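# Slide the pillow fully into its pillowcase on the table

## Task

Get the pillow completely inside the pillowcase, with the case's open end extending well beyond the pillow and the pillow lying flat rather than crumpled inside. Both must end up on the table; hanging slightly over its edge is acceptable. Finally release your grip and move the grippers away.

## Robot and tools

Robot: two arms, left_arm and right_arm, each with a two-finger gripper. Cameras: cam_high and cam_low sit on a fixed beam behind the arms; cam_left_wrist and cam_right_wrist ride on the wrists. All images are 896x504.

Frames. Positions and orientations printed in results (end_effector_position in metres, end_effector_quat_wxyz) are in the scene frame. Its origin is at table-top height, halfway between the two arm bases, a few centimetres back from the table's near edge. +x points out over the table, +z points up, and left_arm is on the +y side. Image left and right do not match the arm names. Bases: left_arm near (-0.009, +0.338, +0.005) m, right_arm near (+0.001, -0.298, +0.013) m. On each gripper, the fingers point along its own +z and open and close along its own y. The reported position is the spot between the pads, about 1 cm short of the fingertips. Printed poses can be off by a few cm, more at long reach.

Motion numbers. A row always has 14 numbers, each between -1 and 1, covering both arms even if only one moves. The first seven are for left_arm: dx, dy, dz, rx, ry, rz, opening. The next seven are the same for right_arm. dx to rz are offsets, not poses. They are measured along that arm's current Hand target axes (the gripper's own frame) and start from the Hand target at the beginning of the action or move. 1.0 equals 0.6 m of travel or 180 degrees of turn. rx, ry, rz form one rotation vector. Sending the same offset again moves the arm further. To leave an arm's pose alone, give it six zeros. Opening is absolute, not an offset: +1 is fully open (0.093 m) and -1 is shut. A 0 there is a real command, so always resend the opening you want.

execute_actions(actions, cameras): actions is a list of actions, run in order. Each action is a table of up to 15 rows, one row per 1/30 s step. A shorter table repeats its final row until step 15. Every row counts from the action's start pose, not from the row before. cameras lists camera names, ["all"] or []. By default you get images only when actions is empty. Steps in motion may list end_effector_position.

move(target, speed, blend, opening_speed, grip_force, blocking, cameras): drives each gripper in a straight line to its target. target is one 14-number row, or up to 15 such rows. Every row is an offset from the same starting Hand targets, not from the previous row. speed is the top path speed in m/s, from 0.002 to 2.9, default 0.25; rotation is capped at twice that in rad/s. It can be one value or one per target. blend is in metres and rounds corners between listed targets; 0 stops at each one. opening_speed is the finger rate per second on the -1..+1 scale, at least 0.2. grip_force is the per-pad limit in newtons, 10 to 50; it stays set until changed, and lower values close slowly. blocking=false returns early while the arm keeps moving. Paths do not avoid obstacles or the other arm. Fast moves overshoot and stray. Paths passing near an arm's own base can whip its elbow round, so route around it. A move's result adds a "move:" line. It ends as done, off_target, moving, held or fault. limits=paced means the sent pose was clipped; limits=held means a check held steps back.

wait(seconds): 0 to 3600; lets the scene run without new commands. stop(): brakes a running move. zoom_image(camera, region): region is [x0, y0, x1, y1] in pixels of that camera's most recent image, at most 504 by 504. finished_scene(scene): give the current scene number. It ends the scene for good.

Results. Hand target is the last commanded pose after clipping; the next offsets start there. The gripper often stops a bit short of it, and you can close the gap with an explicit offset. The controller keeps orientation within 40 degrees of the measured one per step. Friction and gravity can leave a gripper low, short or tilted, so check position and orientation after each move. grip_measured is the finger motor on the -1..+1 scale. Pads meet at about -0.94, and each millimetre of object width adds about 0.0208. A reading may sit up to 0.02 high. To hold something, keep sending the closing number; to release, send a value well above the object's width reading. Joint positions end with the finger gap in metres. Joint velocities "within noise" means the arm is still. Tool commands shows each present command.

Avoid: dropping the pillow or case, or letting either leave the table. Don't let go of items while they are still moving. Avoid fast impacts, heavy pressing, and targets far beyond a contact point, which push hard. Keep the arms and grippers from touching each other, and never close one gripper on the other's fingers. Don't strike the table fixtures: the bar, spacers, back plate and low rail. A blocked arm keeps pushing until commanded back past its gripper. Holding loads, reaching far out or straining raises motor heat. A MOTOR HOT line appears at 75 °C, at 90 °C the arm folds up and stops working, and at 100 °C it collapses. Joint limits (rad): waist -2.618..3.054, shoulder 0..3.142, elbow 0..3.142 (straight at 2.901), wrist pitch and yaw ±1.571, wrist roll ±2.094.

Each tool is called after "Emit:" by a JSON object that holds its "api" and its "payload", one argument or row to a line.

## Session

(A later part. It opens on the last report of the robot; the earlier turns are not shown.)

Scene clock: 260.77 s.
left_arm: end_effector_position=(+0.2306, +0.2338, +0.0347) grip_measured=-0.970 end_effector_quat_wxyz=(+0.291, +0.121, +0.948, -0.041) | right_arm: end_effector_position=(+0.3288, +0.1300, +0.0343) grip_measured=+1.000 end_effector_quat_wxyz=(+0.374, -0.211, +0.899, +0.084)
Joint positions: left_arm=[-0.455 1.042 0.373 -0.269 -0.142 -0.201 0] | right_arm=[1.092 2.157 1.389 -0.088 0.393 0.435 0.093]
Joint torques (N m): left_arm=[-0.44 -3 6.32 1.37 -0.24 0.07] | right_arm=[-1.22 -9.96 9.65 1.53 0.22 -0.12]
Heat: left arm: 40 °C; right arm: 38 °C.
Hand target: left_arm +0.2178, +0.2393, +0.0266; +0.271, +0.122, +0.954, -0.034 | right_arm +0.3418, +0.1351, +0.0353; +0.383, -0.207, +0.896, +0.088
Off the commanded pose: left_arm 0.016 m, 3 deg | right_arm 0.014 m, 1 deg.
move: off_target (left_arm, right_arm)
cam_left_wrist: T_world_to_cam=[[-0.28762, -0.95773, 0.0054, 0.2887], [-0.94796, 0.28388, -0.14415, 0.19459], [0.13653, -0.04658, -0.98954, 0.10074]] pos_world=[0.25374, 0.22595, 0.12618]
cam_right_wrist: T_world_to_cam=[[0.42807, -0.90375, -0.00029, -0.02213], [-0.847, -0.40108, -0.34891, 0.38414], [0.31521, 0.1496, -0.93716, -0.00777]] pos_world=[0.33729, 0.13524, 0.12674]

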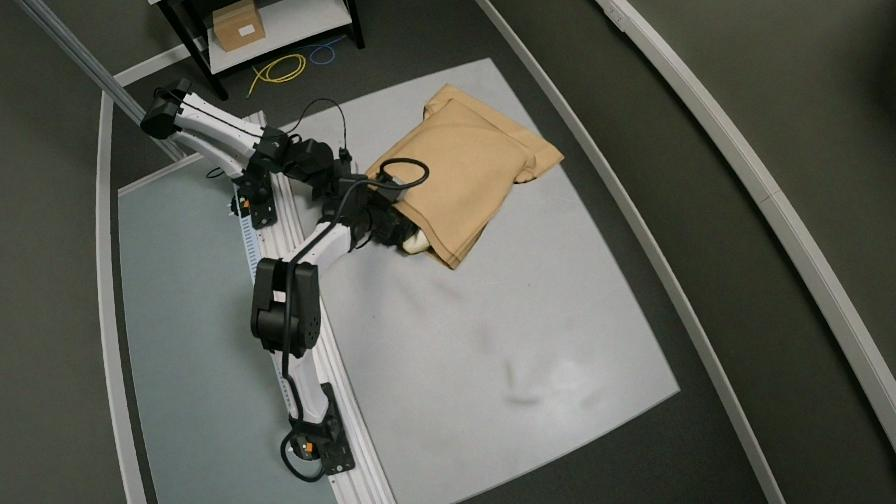

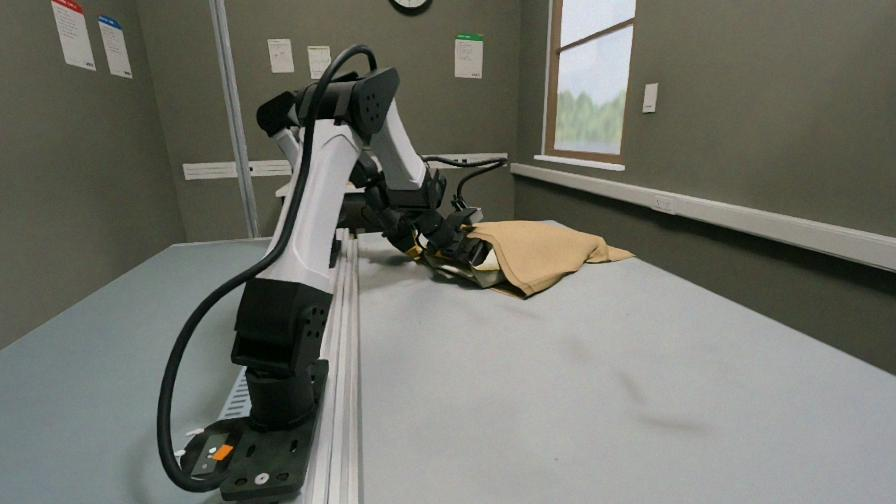

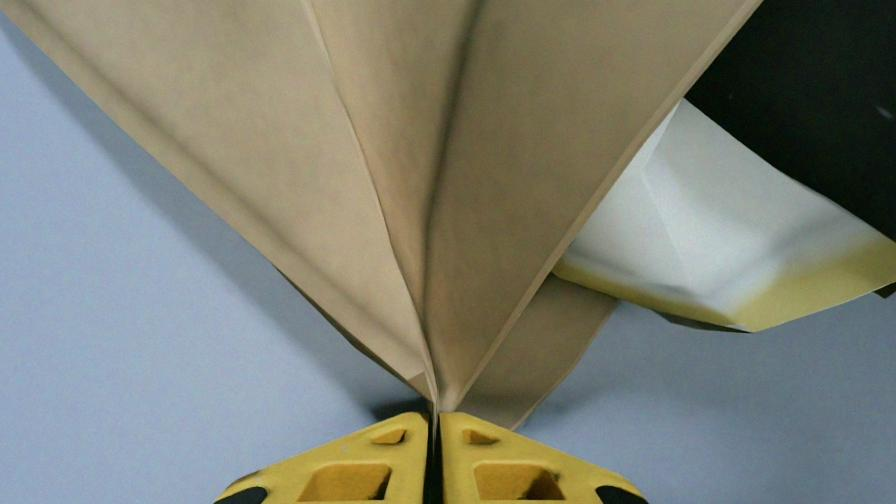

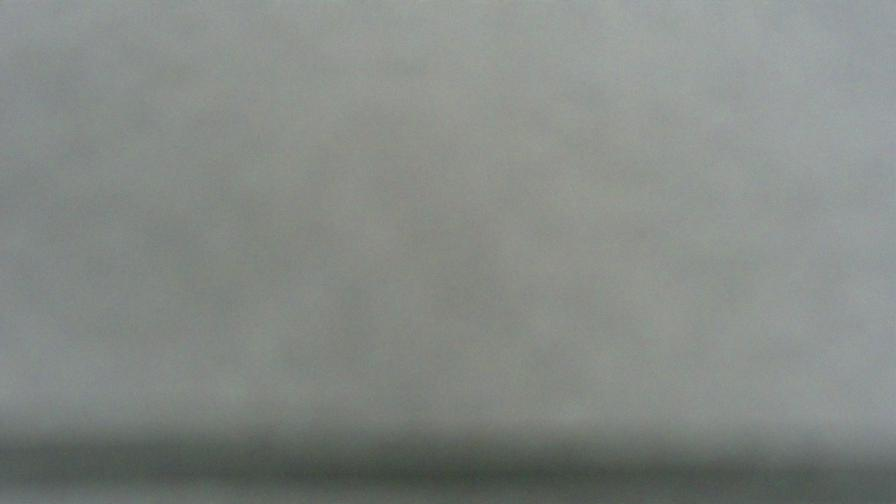

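Emit:
{"api": "move", "payload": {
  "target": [0.0328,-0.0317,-0.0202,0,0,0,-1, -0.0576,0,0.0603,0,0,0,1],
  "speed": 0.1,
  "cameras": ["all"]
}}

Scene clock: 271.07 s.
left_arm: end_effector_position=(+0.2036, +0.2184, +0.0359) grip_measured=-0.970 end_effector_quat_wxyz=(+0.292, +0.119, +0.948, -0.046) | right_arm: end_effector_position=(+0.3731, +0.1552, +0.0368) grip_measured=+1.000 end_effector_quat_wxyz=(+0.375, -0.211, +0.898, +0.087)
Joint positions: left_arm=[-0.631 0.957 0.342 -0.346 -0.238 -0.352 0] | right_arm=[1.037 2.301 1.644 -0.175 0.352 0.391 0.093]
Joint torques (N m): left_arm=[-0.46 -2.26 6.28 1.24 -0.26 0.1] | right_arm=[-1.21 -11.1 9.84 1.53 0.21 -0.11]
Heat: left arm: 39 °C; right arm: 39 °C.
Hand target: left_arm +0.1907, +0.2267, +0.0266; +0.271, +0.122, +0.954, -0.034 | right_arm +0.3869, +0.1569, +0.0353; +0.383, -0.207, +0.896, +0.088
Off the commanded pose: left_arm 0.018 m, 3 deg | right_arm 0.014 m, 1 deg.
move: off_target (left_arm, right_arm)
cam_left_wrist: T_world_to_cam=[[-0.28701, -0.95781, 0.01474, 0.2657], [-0.94795, 0.28177, -0.14834, 0.17419], [0.13793, -0.05655, -0.98883, 0.10687]] pos_world=[0.22665, 0.21145, 0.1276]
cam_right_wrist: T_world_to_cam=[[0.43066, -0.90249, -0.00656, -0.01927], [-0.84547, -0.40089, -0.3528, 0.43218], [0.31577, 0.15749, -0.93567, -0.02468]] pos_world=[0.38149, 0.15976, 0.12925]

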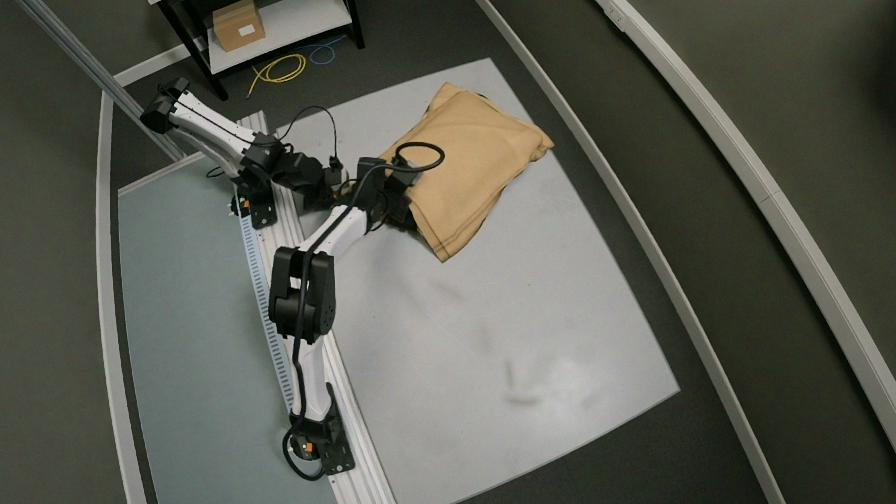

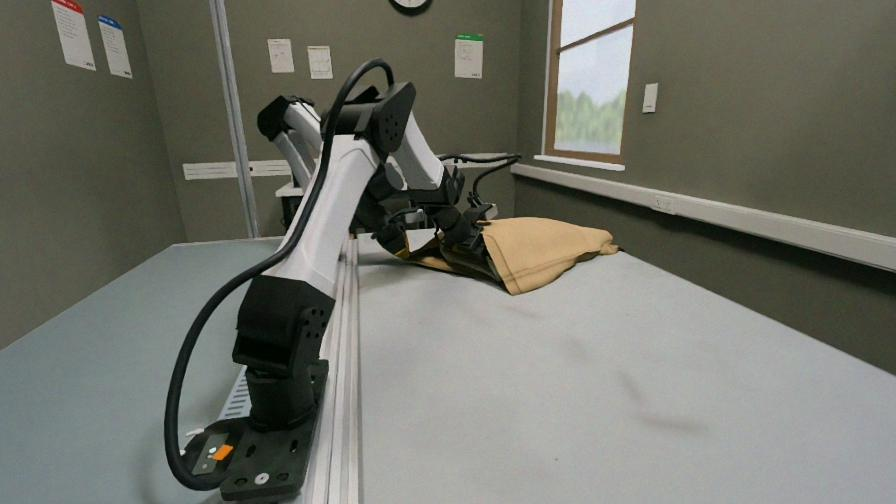

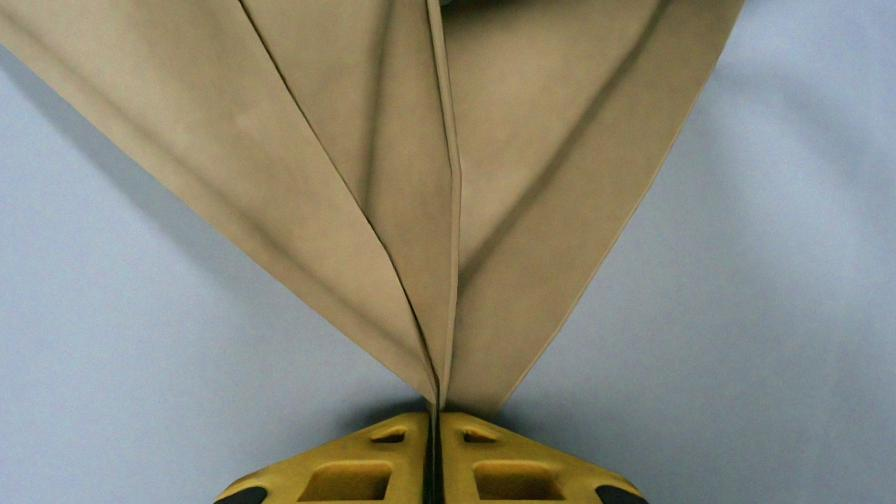

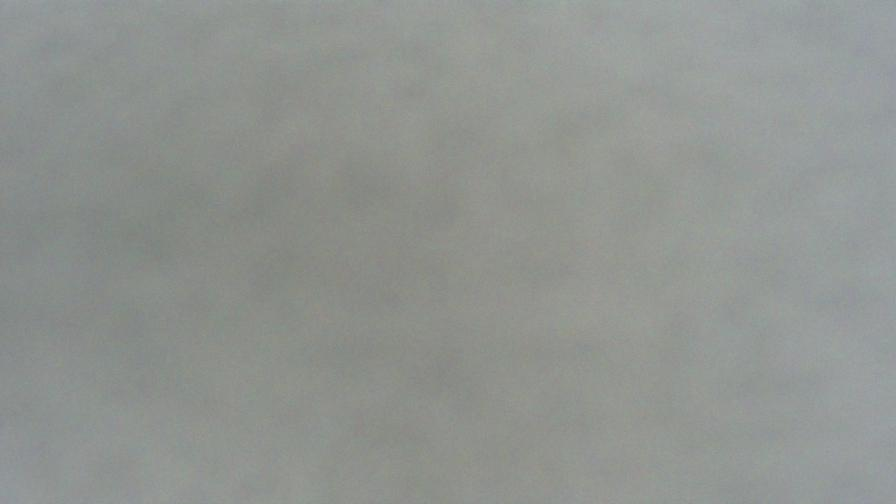

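Emit:
{"api": "move", "payload": {
  "target": [
    [0,0,0,0,0,0,-1, 0.1958,0,-0.2049,0,0,0,1],
    [0,0,0,0,0,0,-1, 0.0553,0,-0.3301,0,0.05,0,1]
  ],
  "speed": 0.15,
  "cameras": ["all"]
}}

Scene clock: 286.00 s.
left_arm: end_effector_position=(+0.2003, +0.2210, +0.0333) grip_measured=-0.970 end_effector_quat_wxyz=(+0.284, +0.120, +0.950, -0.041) | right_arm: end_effector_position=(+0.2333, +0.0816, +0.1342) grip_measured=+1.000 end_effector_quat_wxyz=(+0.306, -0.227, +0.923, +0.057)
Joint positions: left_arm=[-0.631 0.957 0.342 -0.367 -0.238 -0.353 0] | right_arm=[1.224 1.78 1.375 -0.646 0.405 0.585 0.093]
Joint torques (N m): left_arm=[-0.55 -2.52 6.23 1.4 -0.29 0.09] | right_arm=[-0.57 -10.43 9.61 0.96 0.21 0.15]
Motor temperatures (°C): left_arm=[21 27 37 39 24 24 24] | right_arm=[25 43 39 35 25 25 25]
Heat: left arm: 39 °C; right arm: 43 °C.
Hand target: left_arm +0.1907, +0.2267, +0.0266; +0.271, +0.122, +0.954, -0.034 | right_arm +0.2375, +0.0843, +0.1480; +0.312, -0.213, +0.923, +0.071
Off the commanded pose: left_arm 0.013 m, 2 deg | right_arm 0.015 m, 2 deg.
move: off_target (right_arm)
cam_left_wrist: T_world_to_cam=[[-0.28602, -0.95819, 0.00787, 0.26738], [-0.95045, 0.28265, -0.12947, 0.16962], [0.12183, -0.04451, -0.99155, 0.10551]] pos_world=[0.22484, 0.21295, 0.12447]
cam_right_wrist: T_world_to_cam=[[0.43848, -0.8983, 0.02819, -0.03164], [-0.87747, -0.43468, -0.20275, 0.30898], [0.19438, 0.06417, -0.97882, 0.16396]] pos_world=[0.25312, 0.09537, 0.22402]

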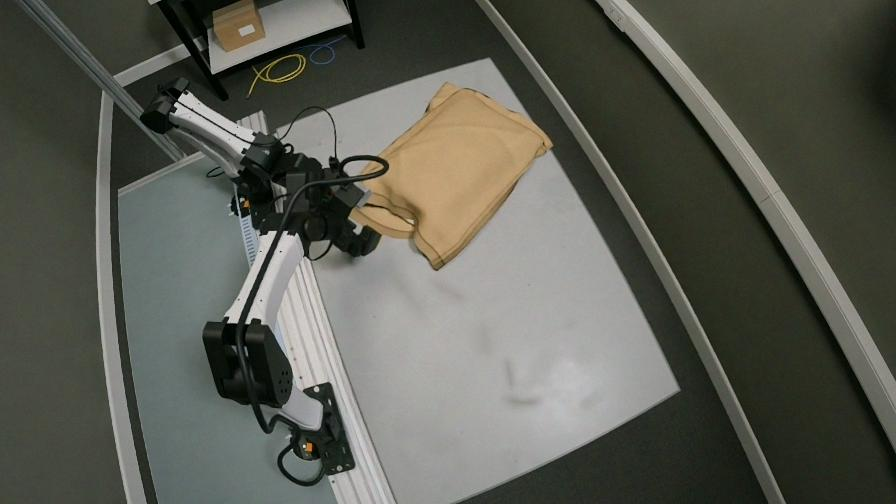

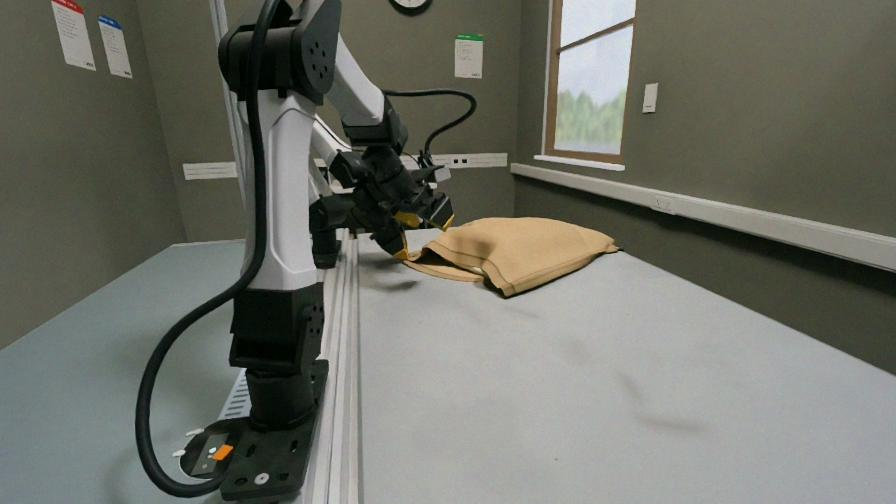

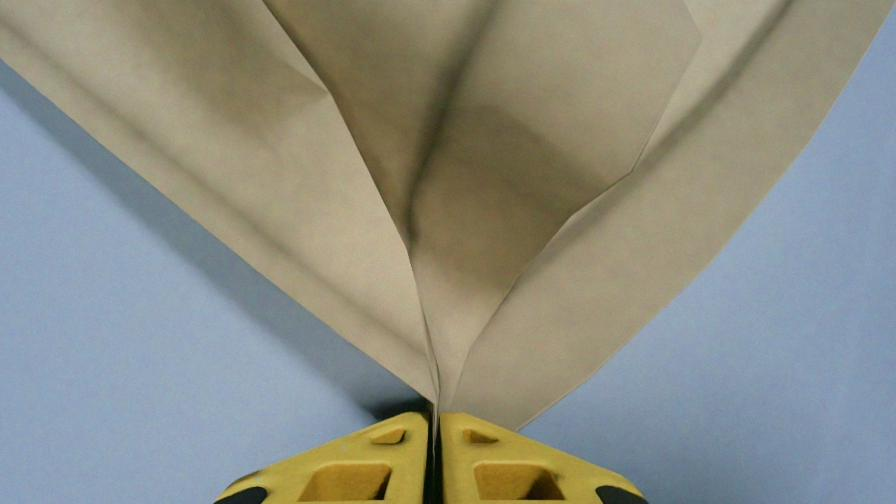

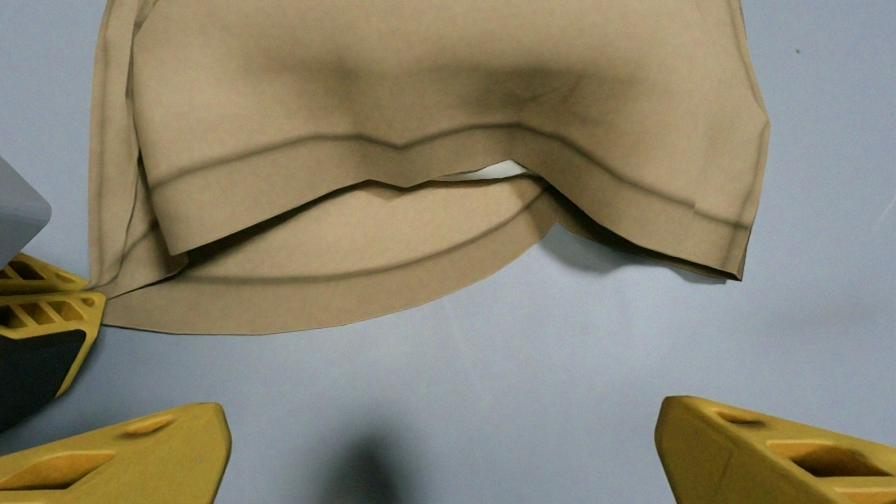

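Emit:
{"api": "move", "payload": {
  "target": [0,0,0,0,0,0,-1, -0.0893,-0.2317,0.1309,0,0,0,0],
  "cameras": ["cam_right_wrist"]
}}

Scene clock: 305.40 s.
left_arm: end_effector_position=(+0.2003, +0.2210, +0.0333) grip_measured=-0.970 end_effector_quat_wxyz=(+0.284, +0.120, +0.950, -0.041) | right_arm: end_effector_position=(+0.3715, -0.0048, +0.1186) grip_measured=+0.002 end_effector_quat_wxyz=(+0.305, -0.210, +0.926, +0.067)
Joint positions: left_arm=[-0.631 0.957 0.342 -0.367 -0.238 -0.353 0] | right_arm=[0.774 1.812 1.322 -0.447 0.149 0.231 0.045]
Joint torques (N m): left_arm=[-0.57 -2.54 6.23 1.4 -0.29 0.09] | right_arm=[-0.49 -8.12 8.65 1.48 0.08 -0.13]
Heat: left arm: 39 °C; right arm: 45 °C.
Hand target: left_arm +0.1907, +0.2267, +0.0266; +0.271, +0.122, +0.954, -0.034 | right_arm +0.3794, -0.0012, +0.1183; +0.312, -0.213, +0.923, +0.071
Off the commanded pose: left_arm 0.013 m, 2 deg | right_arm 0.009 m, 1 deg.
move: done
cam_right_wrist: T_world_to_cam=[[0.41428, -0.91015, -0.002, -0.15688], [-0.8909, -0.40507, -0.20545, 0.39503], [0.18618, 0.0869, -0.97867, 0.13049]] pos_world=[0.39264, 0.00589, 0.20855]

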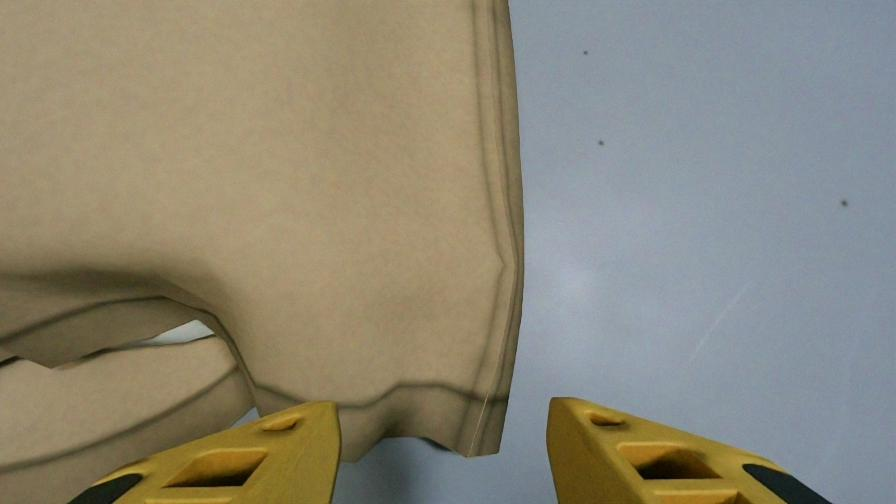

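Emit:
{"api": "move", "payload": {
  "target": [
    [0,0,0,0,0,0,-1, 0.0878,-0.0067,0.1426,0,0,0,0],
    [0,0,0,0,0,0,-1, 0.0878,-0.0067,0.1426,0,0,0,-1]
  ],
  "speed": 0.15,
  "cameras": ["cam_right_wrist"]
}}

Scene clock: 316.87 s.
left_arm: end_effector_position=(+0.2002, +0.2211, +0.0332) grip_measured=-0.970 end_effector_quat_wxyz=(+0.283, +0.121, +0.951, -0.041) | right_arm: end_effector_position=(+0.3869, +0.0011, +0.0265) grip_measured=-0.985 end_effector_quat_wxyz=(+0.313, -0.210, +0.924, +0.072)
Joint positions: left_arm=[-0.631 0.957 0.342 -0.368 -0.238 -0.353 0] | right_arm=[0.763 2.005 1.177 -0.089 0.141 0.219 0]
Joint torques (N m): left_arm=[-0.57 -2.54 6.22 1.41 -0.29 0.09] | right_arm=[-0.61 -8.96 6.15 1.52 0.07 -0.12]
Heat: left arm: 39 °C; right arm: 43 °C.
Hand target: left_arm +0.1907, +0.2267, +0.0266; +0.271, +0.122, +0.954, -0.034 | right_arm +0.3902, -0.0005, +0.0183; +0.312, -0.213, +0.923, +0.071
Off the commanded pose: left_arm 0.013 m, 2 deg | right_arm 0.009 m, 0 deg.
move: done
cam_right_wrist: T_world_to_cam=[[0.4172, -0.90879, -0.00652, -0.1591], [-0.88669, -0.40546, -0.22222, 0.39103], [0.19931, 0.09849, -0.97497, 0.03182]] pos_world=[0.40676, 0.01082, 0.11688]

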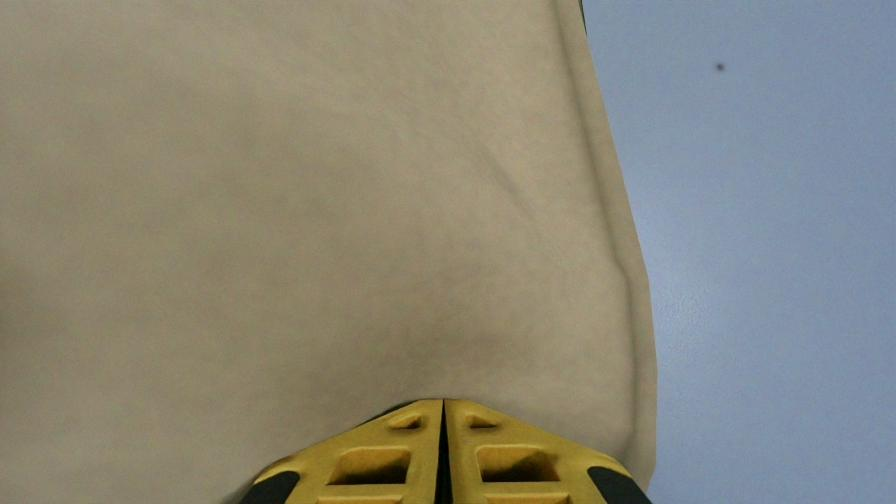

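Emit:
{"api": "move", "payload": {
  "target": [
    [0,0,0,0,0,0,-1, -0.0505,0,-0.0663,0,0,0,-1],
    [0,0,0,0,0,0,-1, -0.0347,-0.0567,-0.0785,0,0,0,0]
  ],
  "speed": 0.2,
  "cameras": ["cam_right_wrist"]
}}

Scene clock: 331.47 s.
left_arm: end_effector_position=(+0.2002, +0.2211, +0.0332) grip_measured=-0.970 end_effector_quat_wxyz=(+0.283, +0.121, +0.951, -0.041) | right_arm: end_effector_position=(+0.3891, -0.0384, +0.0468) grip_measured=-0.002 end_effector_quat_wxyz=(+0.285, -0.211, +0.933, +0.059)
Joint positions: left_arm=[-0.631 0.957 0.342 -0.368 -0.238 -0.353 0] | right_arm=[0.676 1.913 1.173 -0.232 0.091 0.153 0.045]
Joint torques (N m): left_arm=[-0.57 -2.54 6.22 1.4 -0.3 0.09] | right_arm=[-0.43 -13.87 6.05 1.42 0.05 -0.13]
Heat: left arm: 38 °C; right arm: 44 °C.
Hand target: left_arm +0.1907, +0.2267, +0.0266; +0.271, +0.122, +0.954, -0.034 | right_arm +0.3943, -0.0363, +0.0684; +0.312, -0.213, +0.923, +0.071
Off the commanded pose: left_arm 0.013 m, 2 deg | right_arm 0.022 m, 4 deg.
move: off_target (right_arm); target 2's new opening was sent with right_arm's hand 0.022 m and 4 deg from that target
cam_right_wrist: T_world_to_cam=[[0.41245, -0.91096, 0.00591, -0.19466], [-0.89865, -0.40792, -0.16134, 0.38309], [0.14939, 0.06124, -0.98688, 0.07357]] pos_world=[0.41356, -0.02557, 0.13556]

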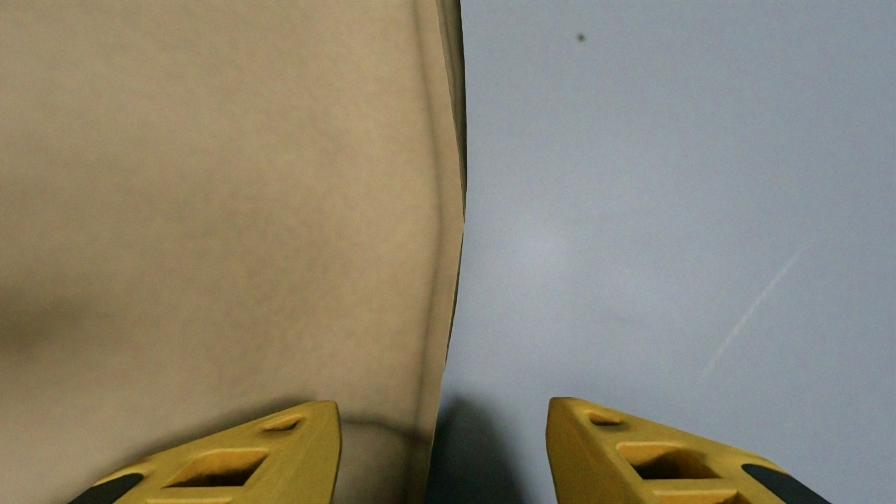

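Emit:
{"api": "move", "payload": {
  "target": [
    [0,0,0,0,0,0,-1, 0.0438,0.0067,0.0713,0,0,0,0],
    [0,0,0,0,0,0,-1, 0.0438,0.0067,0.0713,0,0,0,-1]
  ],
  "speed": 0.15,
  "cameras": ["cam_right_wrist","cam_low"]
}}

Scene clock: 339.60 s.
left_arm: end_effector_position=(+0.2001, +0.2211, +0.0332) grip_measured=-0.970 end_effector_quat_wxyz=(+0.283, +0.121, +0.951, -0.041) | right_arm: end_effector_position=(+0.3976, -0.0328, +0.0262) grip_measured=-0.982 end_effector_quat_wxyz=(+0.314, -0.208, +0.924, +0.071)
Joint positions: left_arm=[-0.631 0.957 0.342 -0.368 -0.238 -0.353 0] | right_arm=[0.676 1.967 1.111 -0.052 0.091 0.153 0]
Joint torques (N m): left_arm=[-0.57 -2.52 6.23 1.41 -0.29 0.09] | right_arm=[0.38 -8.61 6.06 1.51 0.09 -0.03]
Heat: left arm: 38 °C; right arm: 47 °C.
Hand target: left_arm +0.1907, +0.2267, +0.0266; +0.271, +0.122, +0.954, -0.034 | right_arm +0.3971, -0.0306, +0.0185; +0.312, -0.213, +0.923, +0.071
Off the commanded pose: left_arm 0.013 m, 2 deg | right_arm 0.008 m, 1 deg.
move: done
cam_right_wrist: T_world_to_cam=[[0.41366, -0.91041, -0.00655, -0.19304], [-0.88795, -0.40185, -0.22374, 0.38724], [0.20106, 0.09837, -0.97463, 0.03202]] pos_world=[0.41727, -0.02328, 0.11658]
Images, in order (width x height): cam_low 896x504, cam_right_wrist 896x504.

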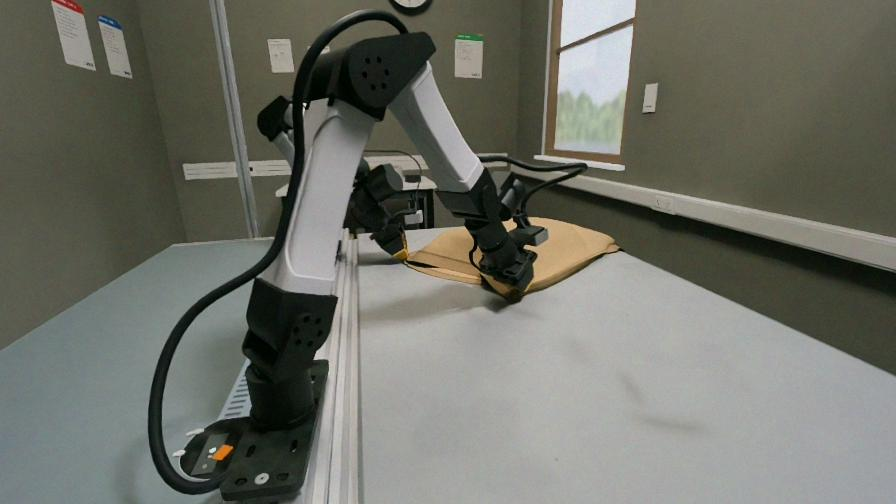

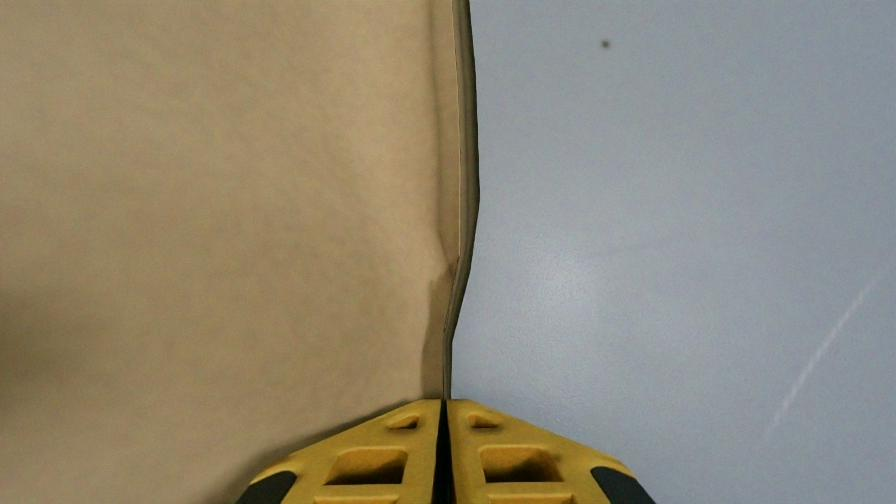

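Emit:
{"api": "move", "payload": {
  "target": [-0.2607,0.0287,-0.3737,0,-0.12,0,-1, -0.2179,-0.0089,-0.4205,0,-0.1,0,-1],
  "speed": 0.12,
  "cameras": ["all"]
}}

Scene clock: 357.13 s.
left_arm: end_effector_position=(+0.2096, +0.2363, +0.2835) grip_measured=-0.970 end_effector_quat_wxyz=(+0.428, +0.116, +0.895, -0.056) | right_arm: end_effector_position=(+0.3527, -0.0550, +0.2621) grip_measured=-0.982 end_effector_quat_wxyz=(+0.410, -0.205, +0.883, +0.100)
Joint positions: left_arm=[-0.668 0.764 1.109 -1.026 -0.365 -0.281 0] | right_arm=[0.696 1.446 1.343 -0.587 0.119 0.138 0]
Joint torques (N m): left_arm=[-0.24 0.12 12.01 2.05 -0.43 0.26] | right_arm=[0.24 -9.83 11.11 1.68 0.35 -0.12]
Heat: left arm: 38 °C; right arm: 44 °C.
Hand target: left_arm +0.2099, +0.2389, +0.2996; +0.445, +0.114, +0.887, -0.056 | right_arm +0.3552, -0.0565, +0.2983; +0.452, -0.199, +0.863, +0.104
Off the commanded pose: left_arm 0.016 m, 2 deg | right_arm 0.036 m, 5 deg.
move: off_target (left_arm, right_arm)
cam_left_wrist: T_world_to_cam=[[-0.28686, -0.95791, -0.01102, 0.2882], [-0.86515, 0.26398, -0.42641, 0.27715], [0.41137, -0.11279, -0.90446, 0.28391]] pos_world=[0.20566, 0.23492, 0.37814]
cam_right_wrist: T_world_to_cam=[[0.42988, -0.9027, -0.01815, -0.19534], [-0.81916, -0.38149, -0.42831, 0.42169], [0.37971, 0.19899, -0.90345, 0.19699]] pos_world=[0.35461, -0.05467, 0.35504]

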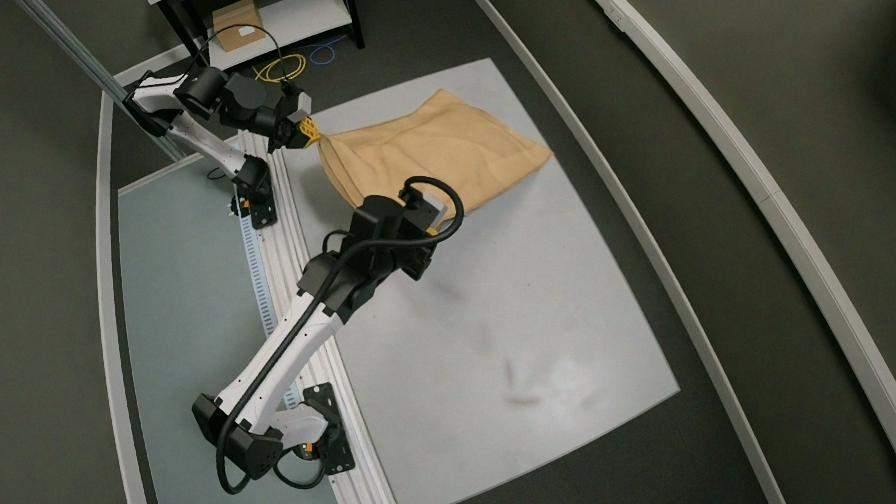

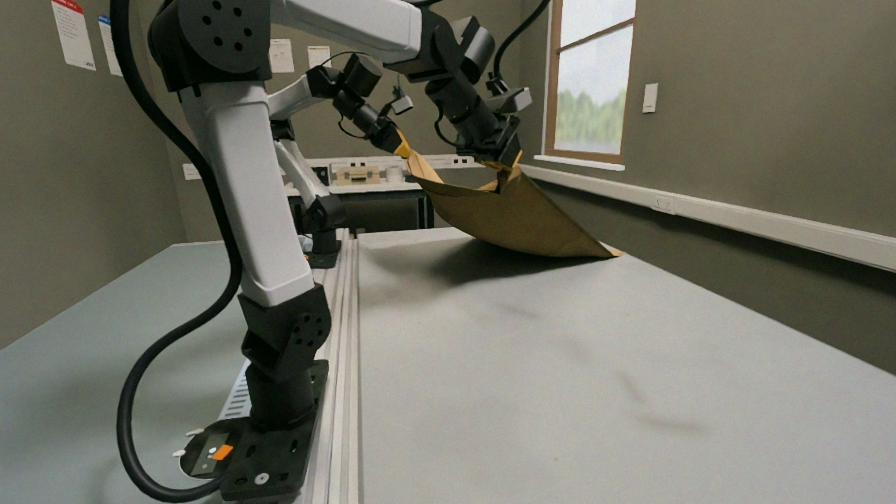

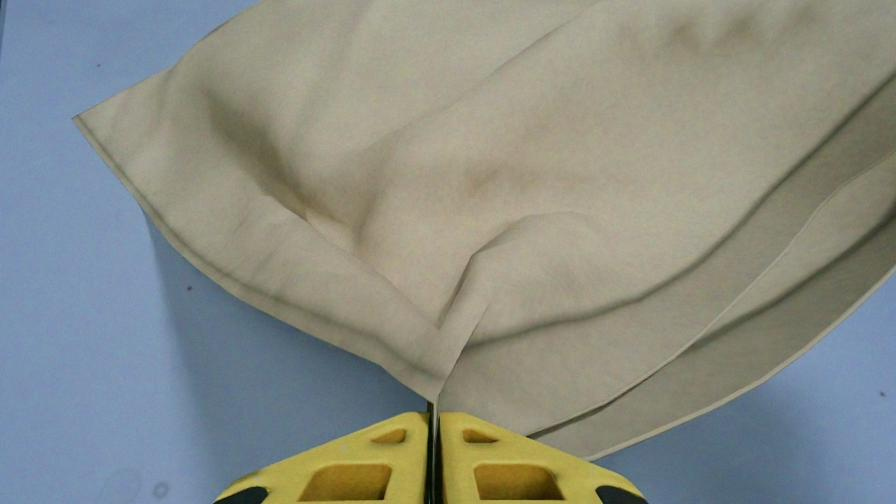

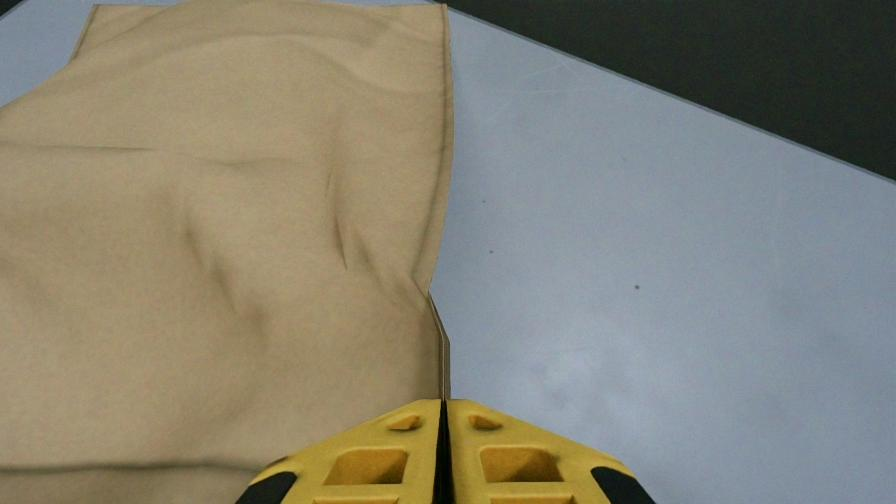

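Emit:
{"api": "move", "payload": {
  "target": [0.405,-0.0573,0.2238,0,0.12,0,-1, 0.4165,-0.0167,0.1973,0,0.1,0,-1],
  "speed": 0.15,
  "cameras": ["all"]
}}

Scene clock: 386.70 s.
left_arm: end_effector_position=(+0.1684, +0.2142, +0.0319) grip_measured=-0.970 end_effector_quat_wxyz=(+0.280, +0.123, +0.951, -0.032) | right_arm: end_effector_position=(+0.3174, -0.0837, +0.0304) grip_measured=-0.982 end_effector_quat_wxyz=(+0.313, -0.222, +0.921, +0.068)
Joint positions: left_arm=[-0.843 0.883 0.321 -0.491 -0.359 -0.537 0] | right_arm=[0.692 1.648 0.71 0.026 0.096 0.138 0]
Joint torques (N m): left_arm=[0.57 -0.1 6.38 1.65 -0.19 0.12] | right_arm=[-0.55 -5.79 5.64 1.51 0.05 0.11]
Motor temperatures (°C): left_arm=[21 26 42 40 24 24 25] | right_arm=[25 42 46 34 25 25 26]
Heat: left arm: 42 °C; right arm: 46 °C.
Hand target: left_arm +0.1648, +0.2157, +0.0245; +0.271, +0.122, +0.954, -0.034 | right_arm +0.3194, -0.0855, +0.0255; +0.312, -0.213, +0.923, +0.071
Off the commanded pose: left_arm 0.008 m, 1 deg | right_arm 0.006 m, 1 deg.
move: done
cam_left_wrist: T_world_to_cam=[[-0.28592, -0.95821, -0.00905, 0.25231], [-0.95105, 0.28491, -0.11973, 0.14031], [0.11731, -0.02563, -0.99277, 0.10441]] pos_world=[0.19334, 0.20446, 0.12274]
cam_right_wrist: T_world_to_cam=[[0.43611, -0.89986, 0.00747, -0.2128], [-0.87706, -0.4269, -0.22027, 0.29085], [0.2014, 0.08951, -0.97541, 0.0564]] pos_world=[0.33654, -0.07238, 0.12067]

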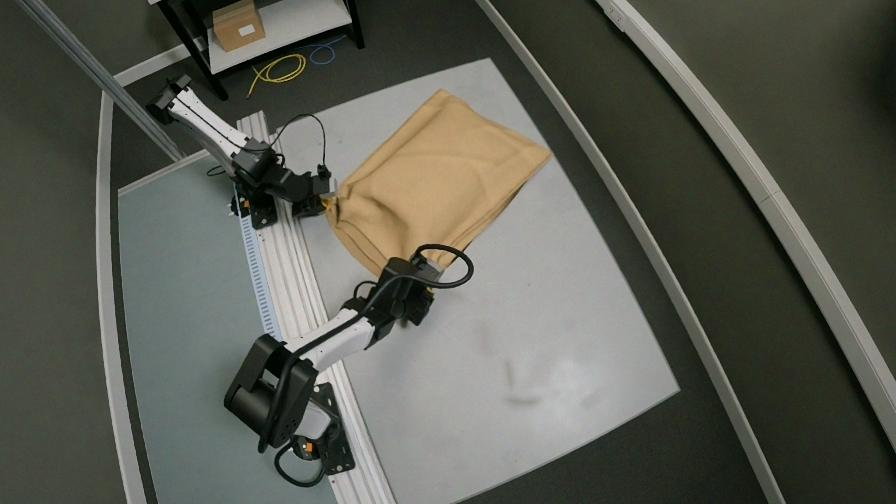

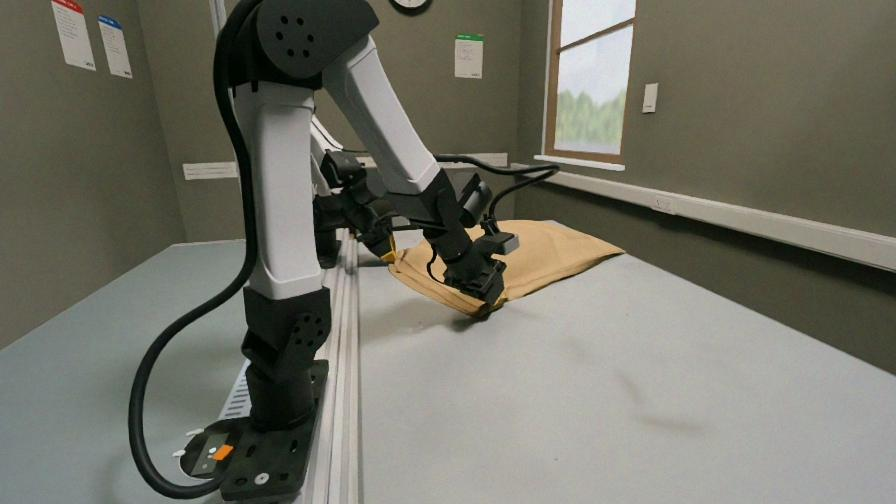

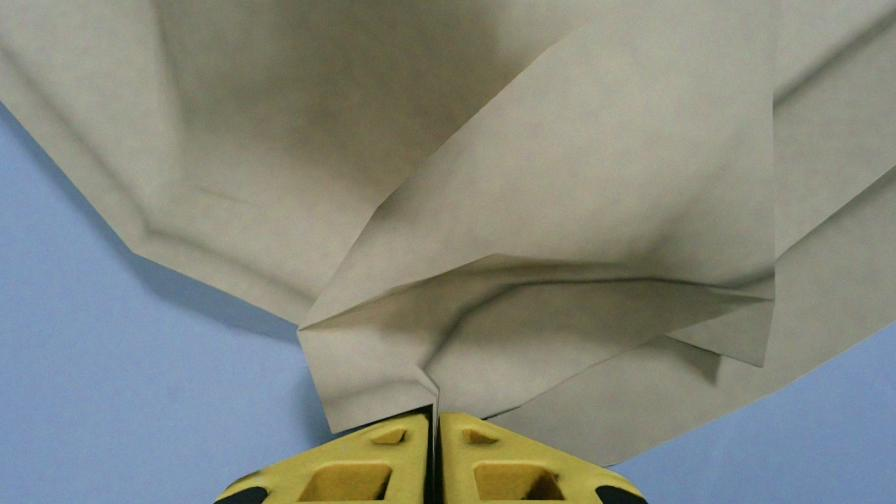

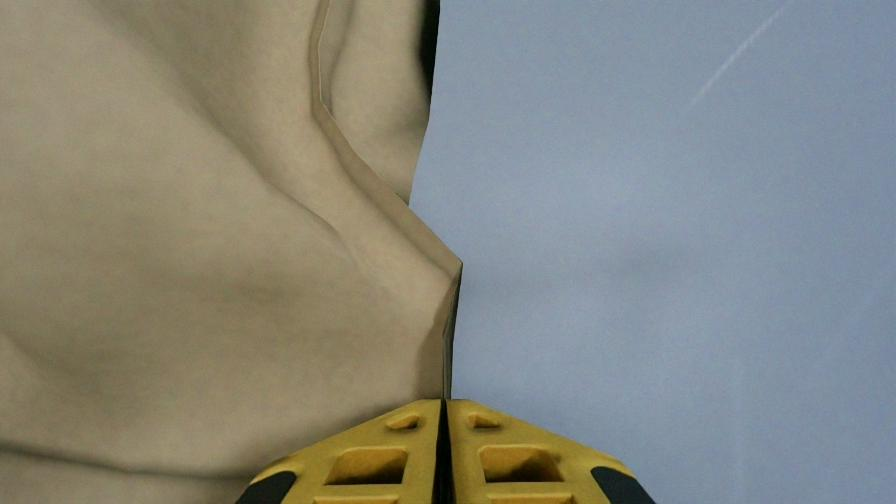

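Emit:
{"api": "move", "payload": {
  "target": [
    [0,0,-0.01,0,0,0,0, 0,0,-0.01,0,0,0,0],
    [-0.105,0,-0.19,0,0,0,0, -0.1515,-0.0,-0.22,0,0,0,0],
    [-0.14,0.05,-0.25,0,0,0,0, -0.1815,-0.25,-0.35,0,0,0,0]
  ],
  "speed": 0.2,
  "opening_speed": 1,
  "blend": [0,0.03,0],
  "cameras": ["all"]
}}

Scene clock: 401.03 s.
left_arm: end_effector_position=(+0.1681, +0.2452, +0.1881) grip_measured=-0.002 end_effector_quat_wxyz=(+0.270, +0.119, +0.955, -0.027) | right_arm: end_effector_position=(+0.3439, -0.2356, +0.2534) grip_measured=-0.002 end_effector_quat_wxyz=(+0.308, -0.210, +0.925, +0.071)
Joint positions: left_arm=[-0.697 0.778 0.929 -1.188 -0.285 -0.418 0.045] | right_arm=[0.09 1.363 1.384 -0.984 -0.266 -0.321 0.045]
Joint torques (N m): left_arm=[0.77 -0.51 10.99 1.32 -0.18 0.27] | right_arm=[-0.81 -4.26 9.66 1.16 -0.17 -0.16]
Heat: left arm: 41 °C; right arm: 43 °C.
Hand target: left_arm +0.1653, +0.2462, +0.1963; +0.271, +0.122, +0.954, -0.033 | right_arm +0.3484, -0.2379, +0.2589; +0.312, -0.213, +0.923, +0.071
Off the commanded pose: left_arm 0.009 m, 1 deg | right_arm 0.007 m, 1 deg.
move: done
cam_left_wrist: T_world_to_cam=[[-0.27595, -0.96106, -0.0146, 0.28342], [-0.95622, 0.27604, -0.09718, 0.14877], [0.09743, -0.01285, -0.99516, 0.26098]] pos_world=[0.19504, 0.23467, 0.27831]
cam_right_wrist: T_world_to_cam=[[0.41702, -0.90886, -0.00802, -0.35438], [-0.88891, -0.406, -0.21214, 0.3053], [0.18954, 0.0956, -0.97721, 0.28821]] pos_world=[0.36454, -0.22569, 0.34357]

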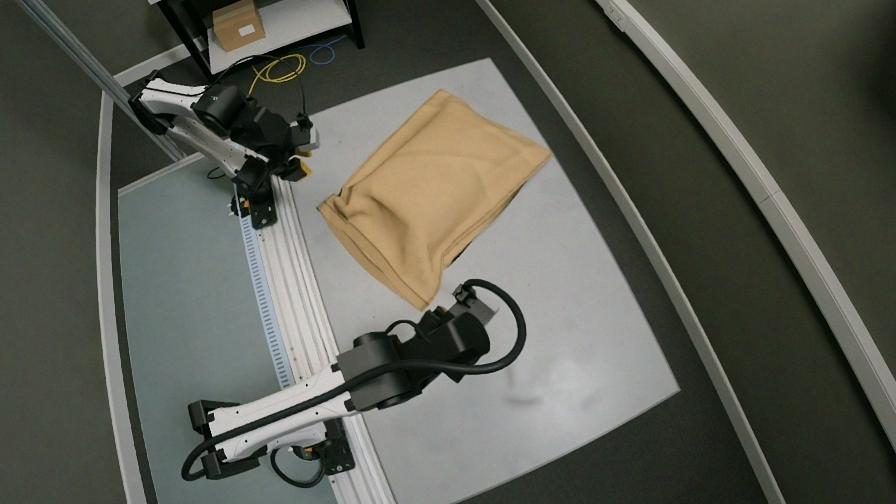

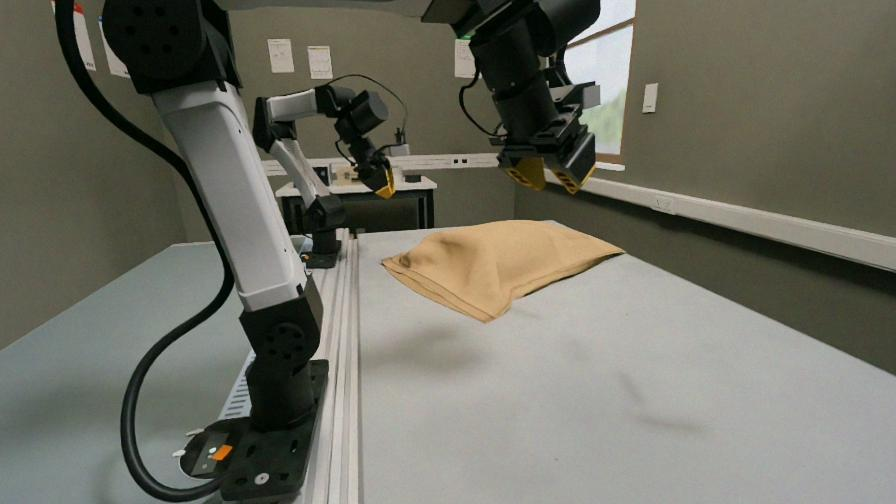

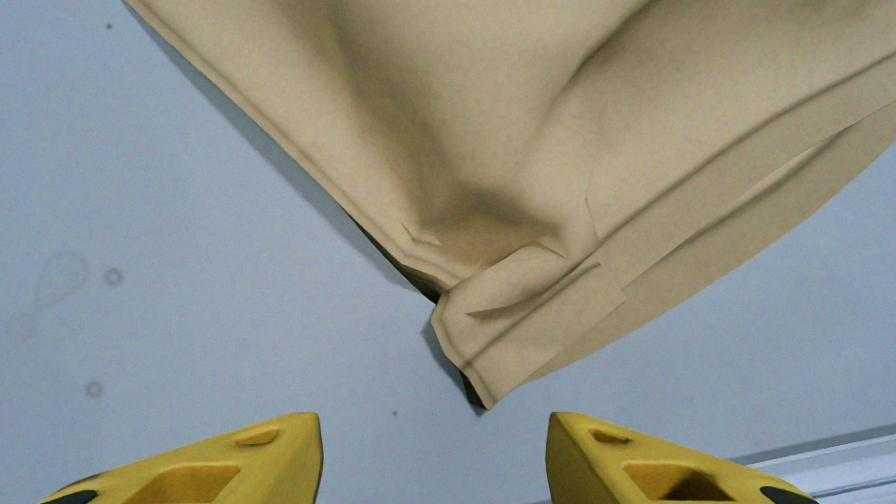

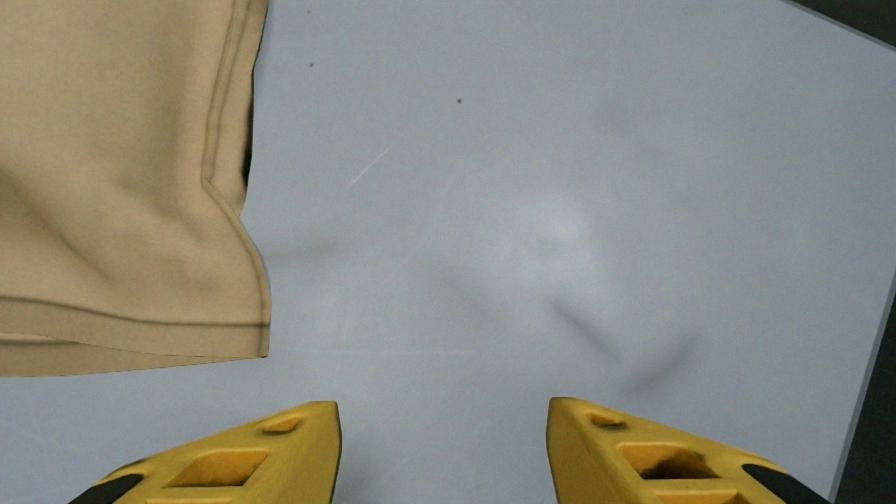

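Emit:
{"api": "zoom_image", "payload": {
  "camera": "cam_high",
  "region": [300, 70, 570, 320]
}}

Scaled by 1.867 from the camera's image (finer frame: 1280x720).

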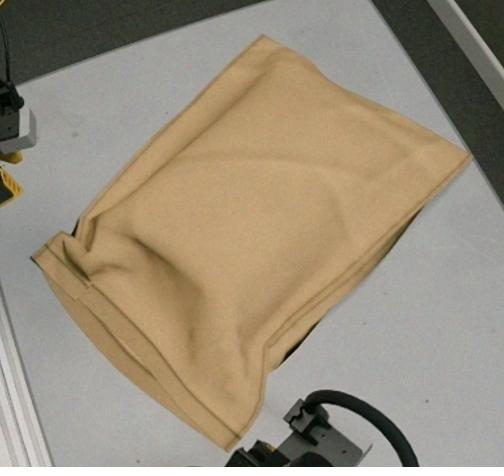

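Good: the pillow is flat and well inside.

Emit:
{"api": "finished_scene", "payload": {
  "scene": 1
}}

The scene is finished: the task was done.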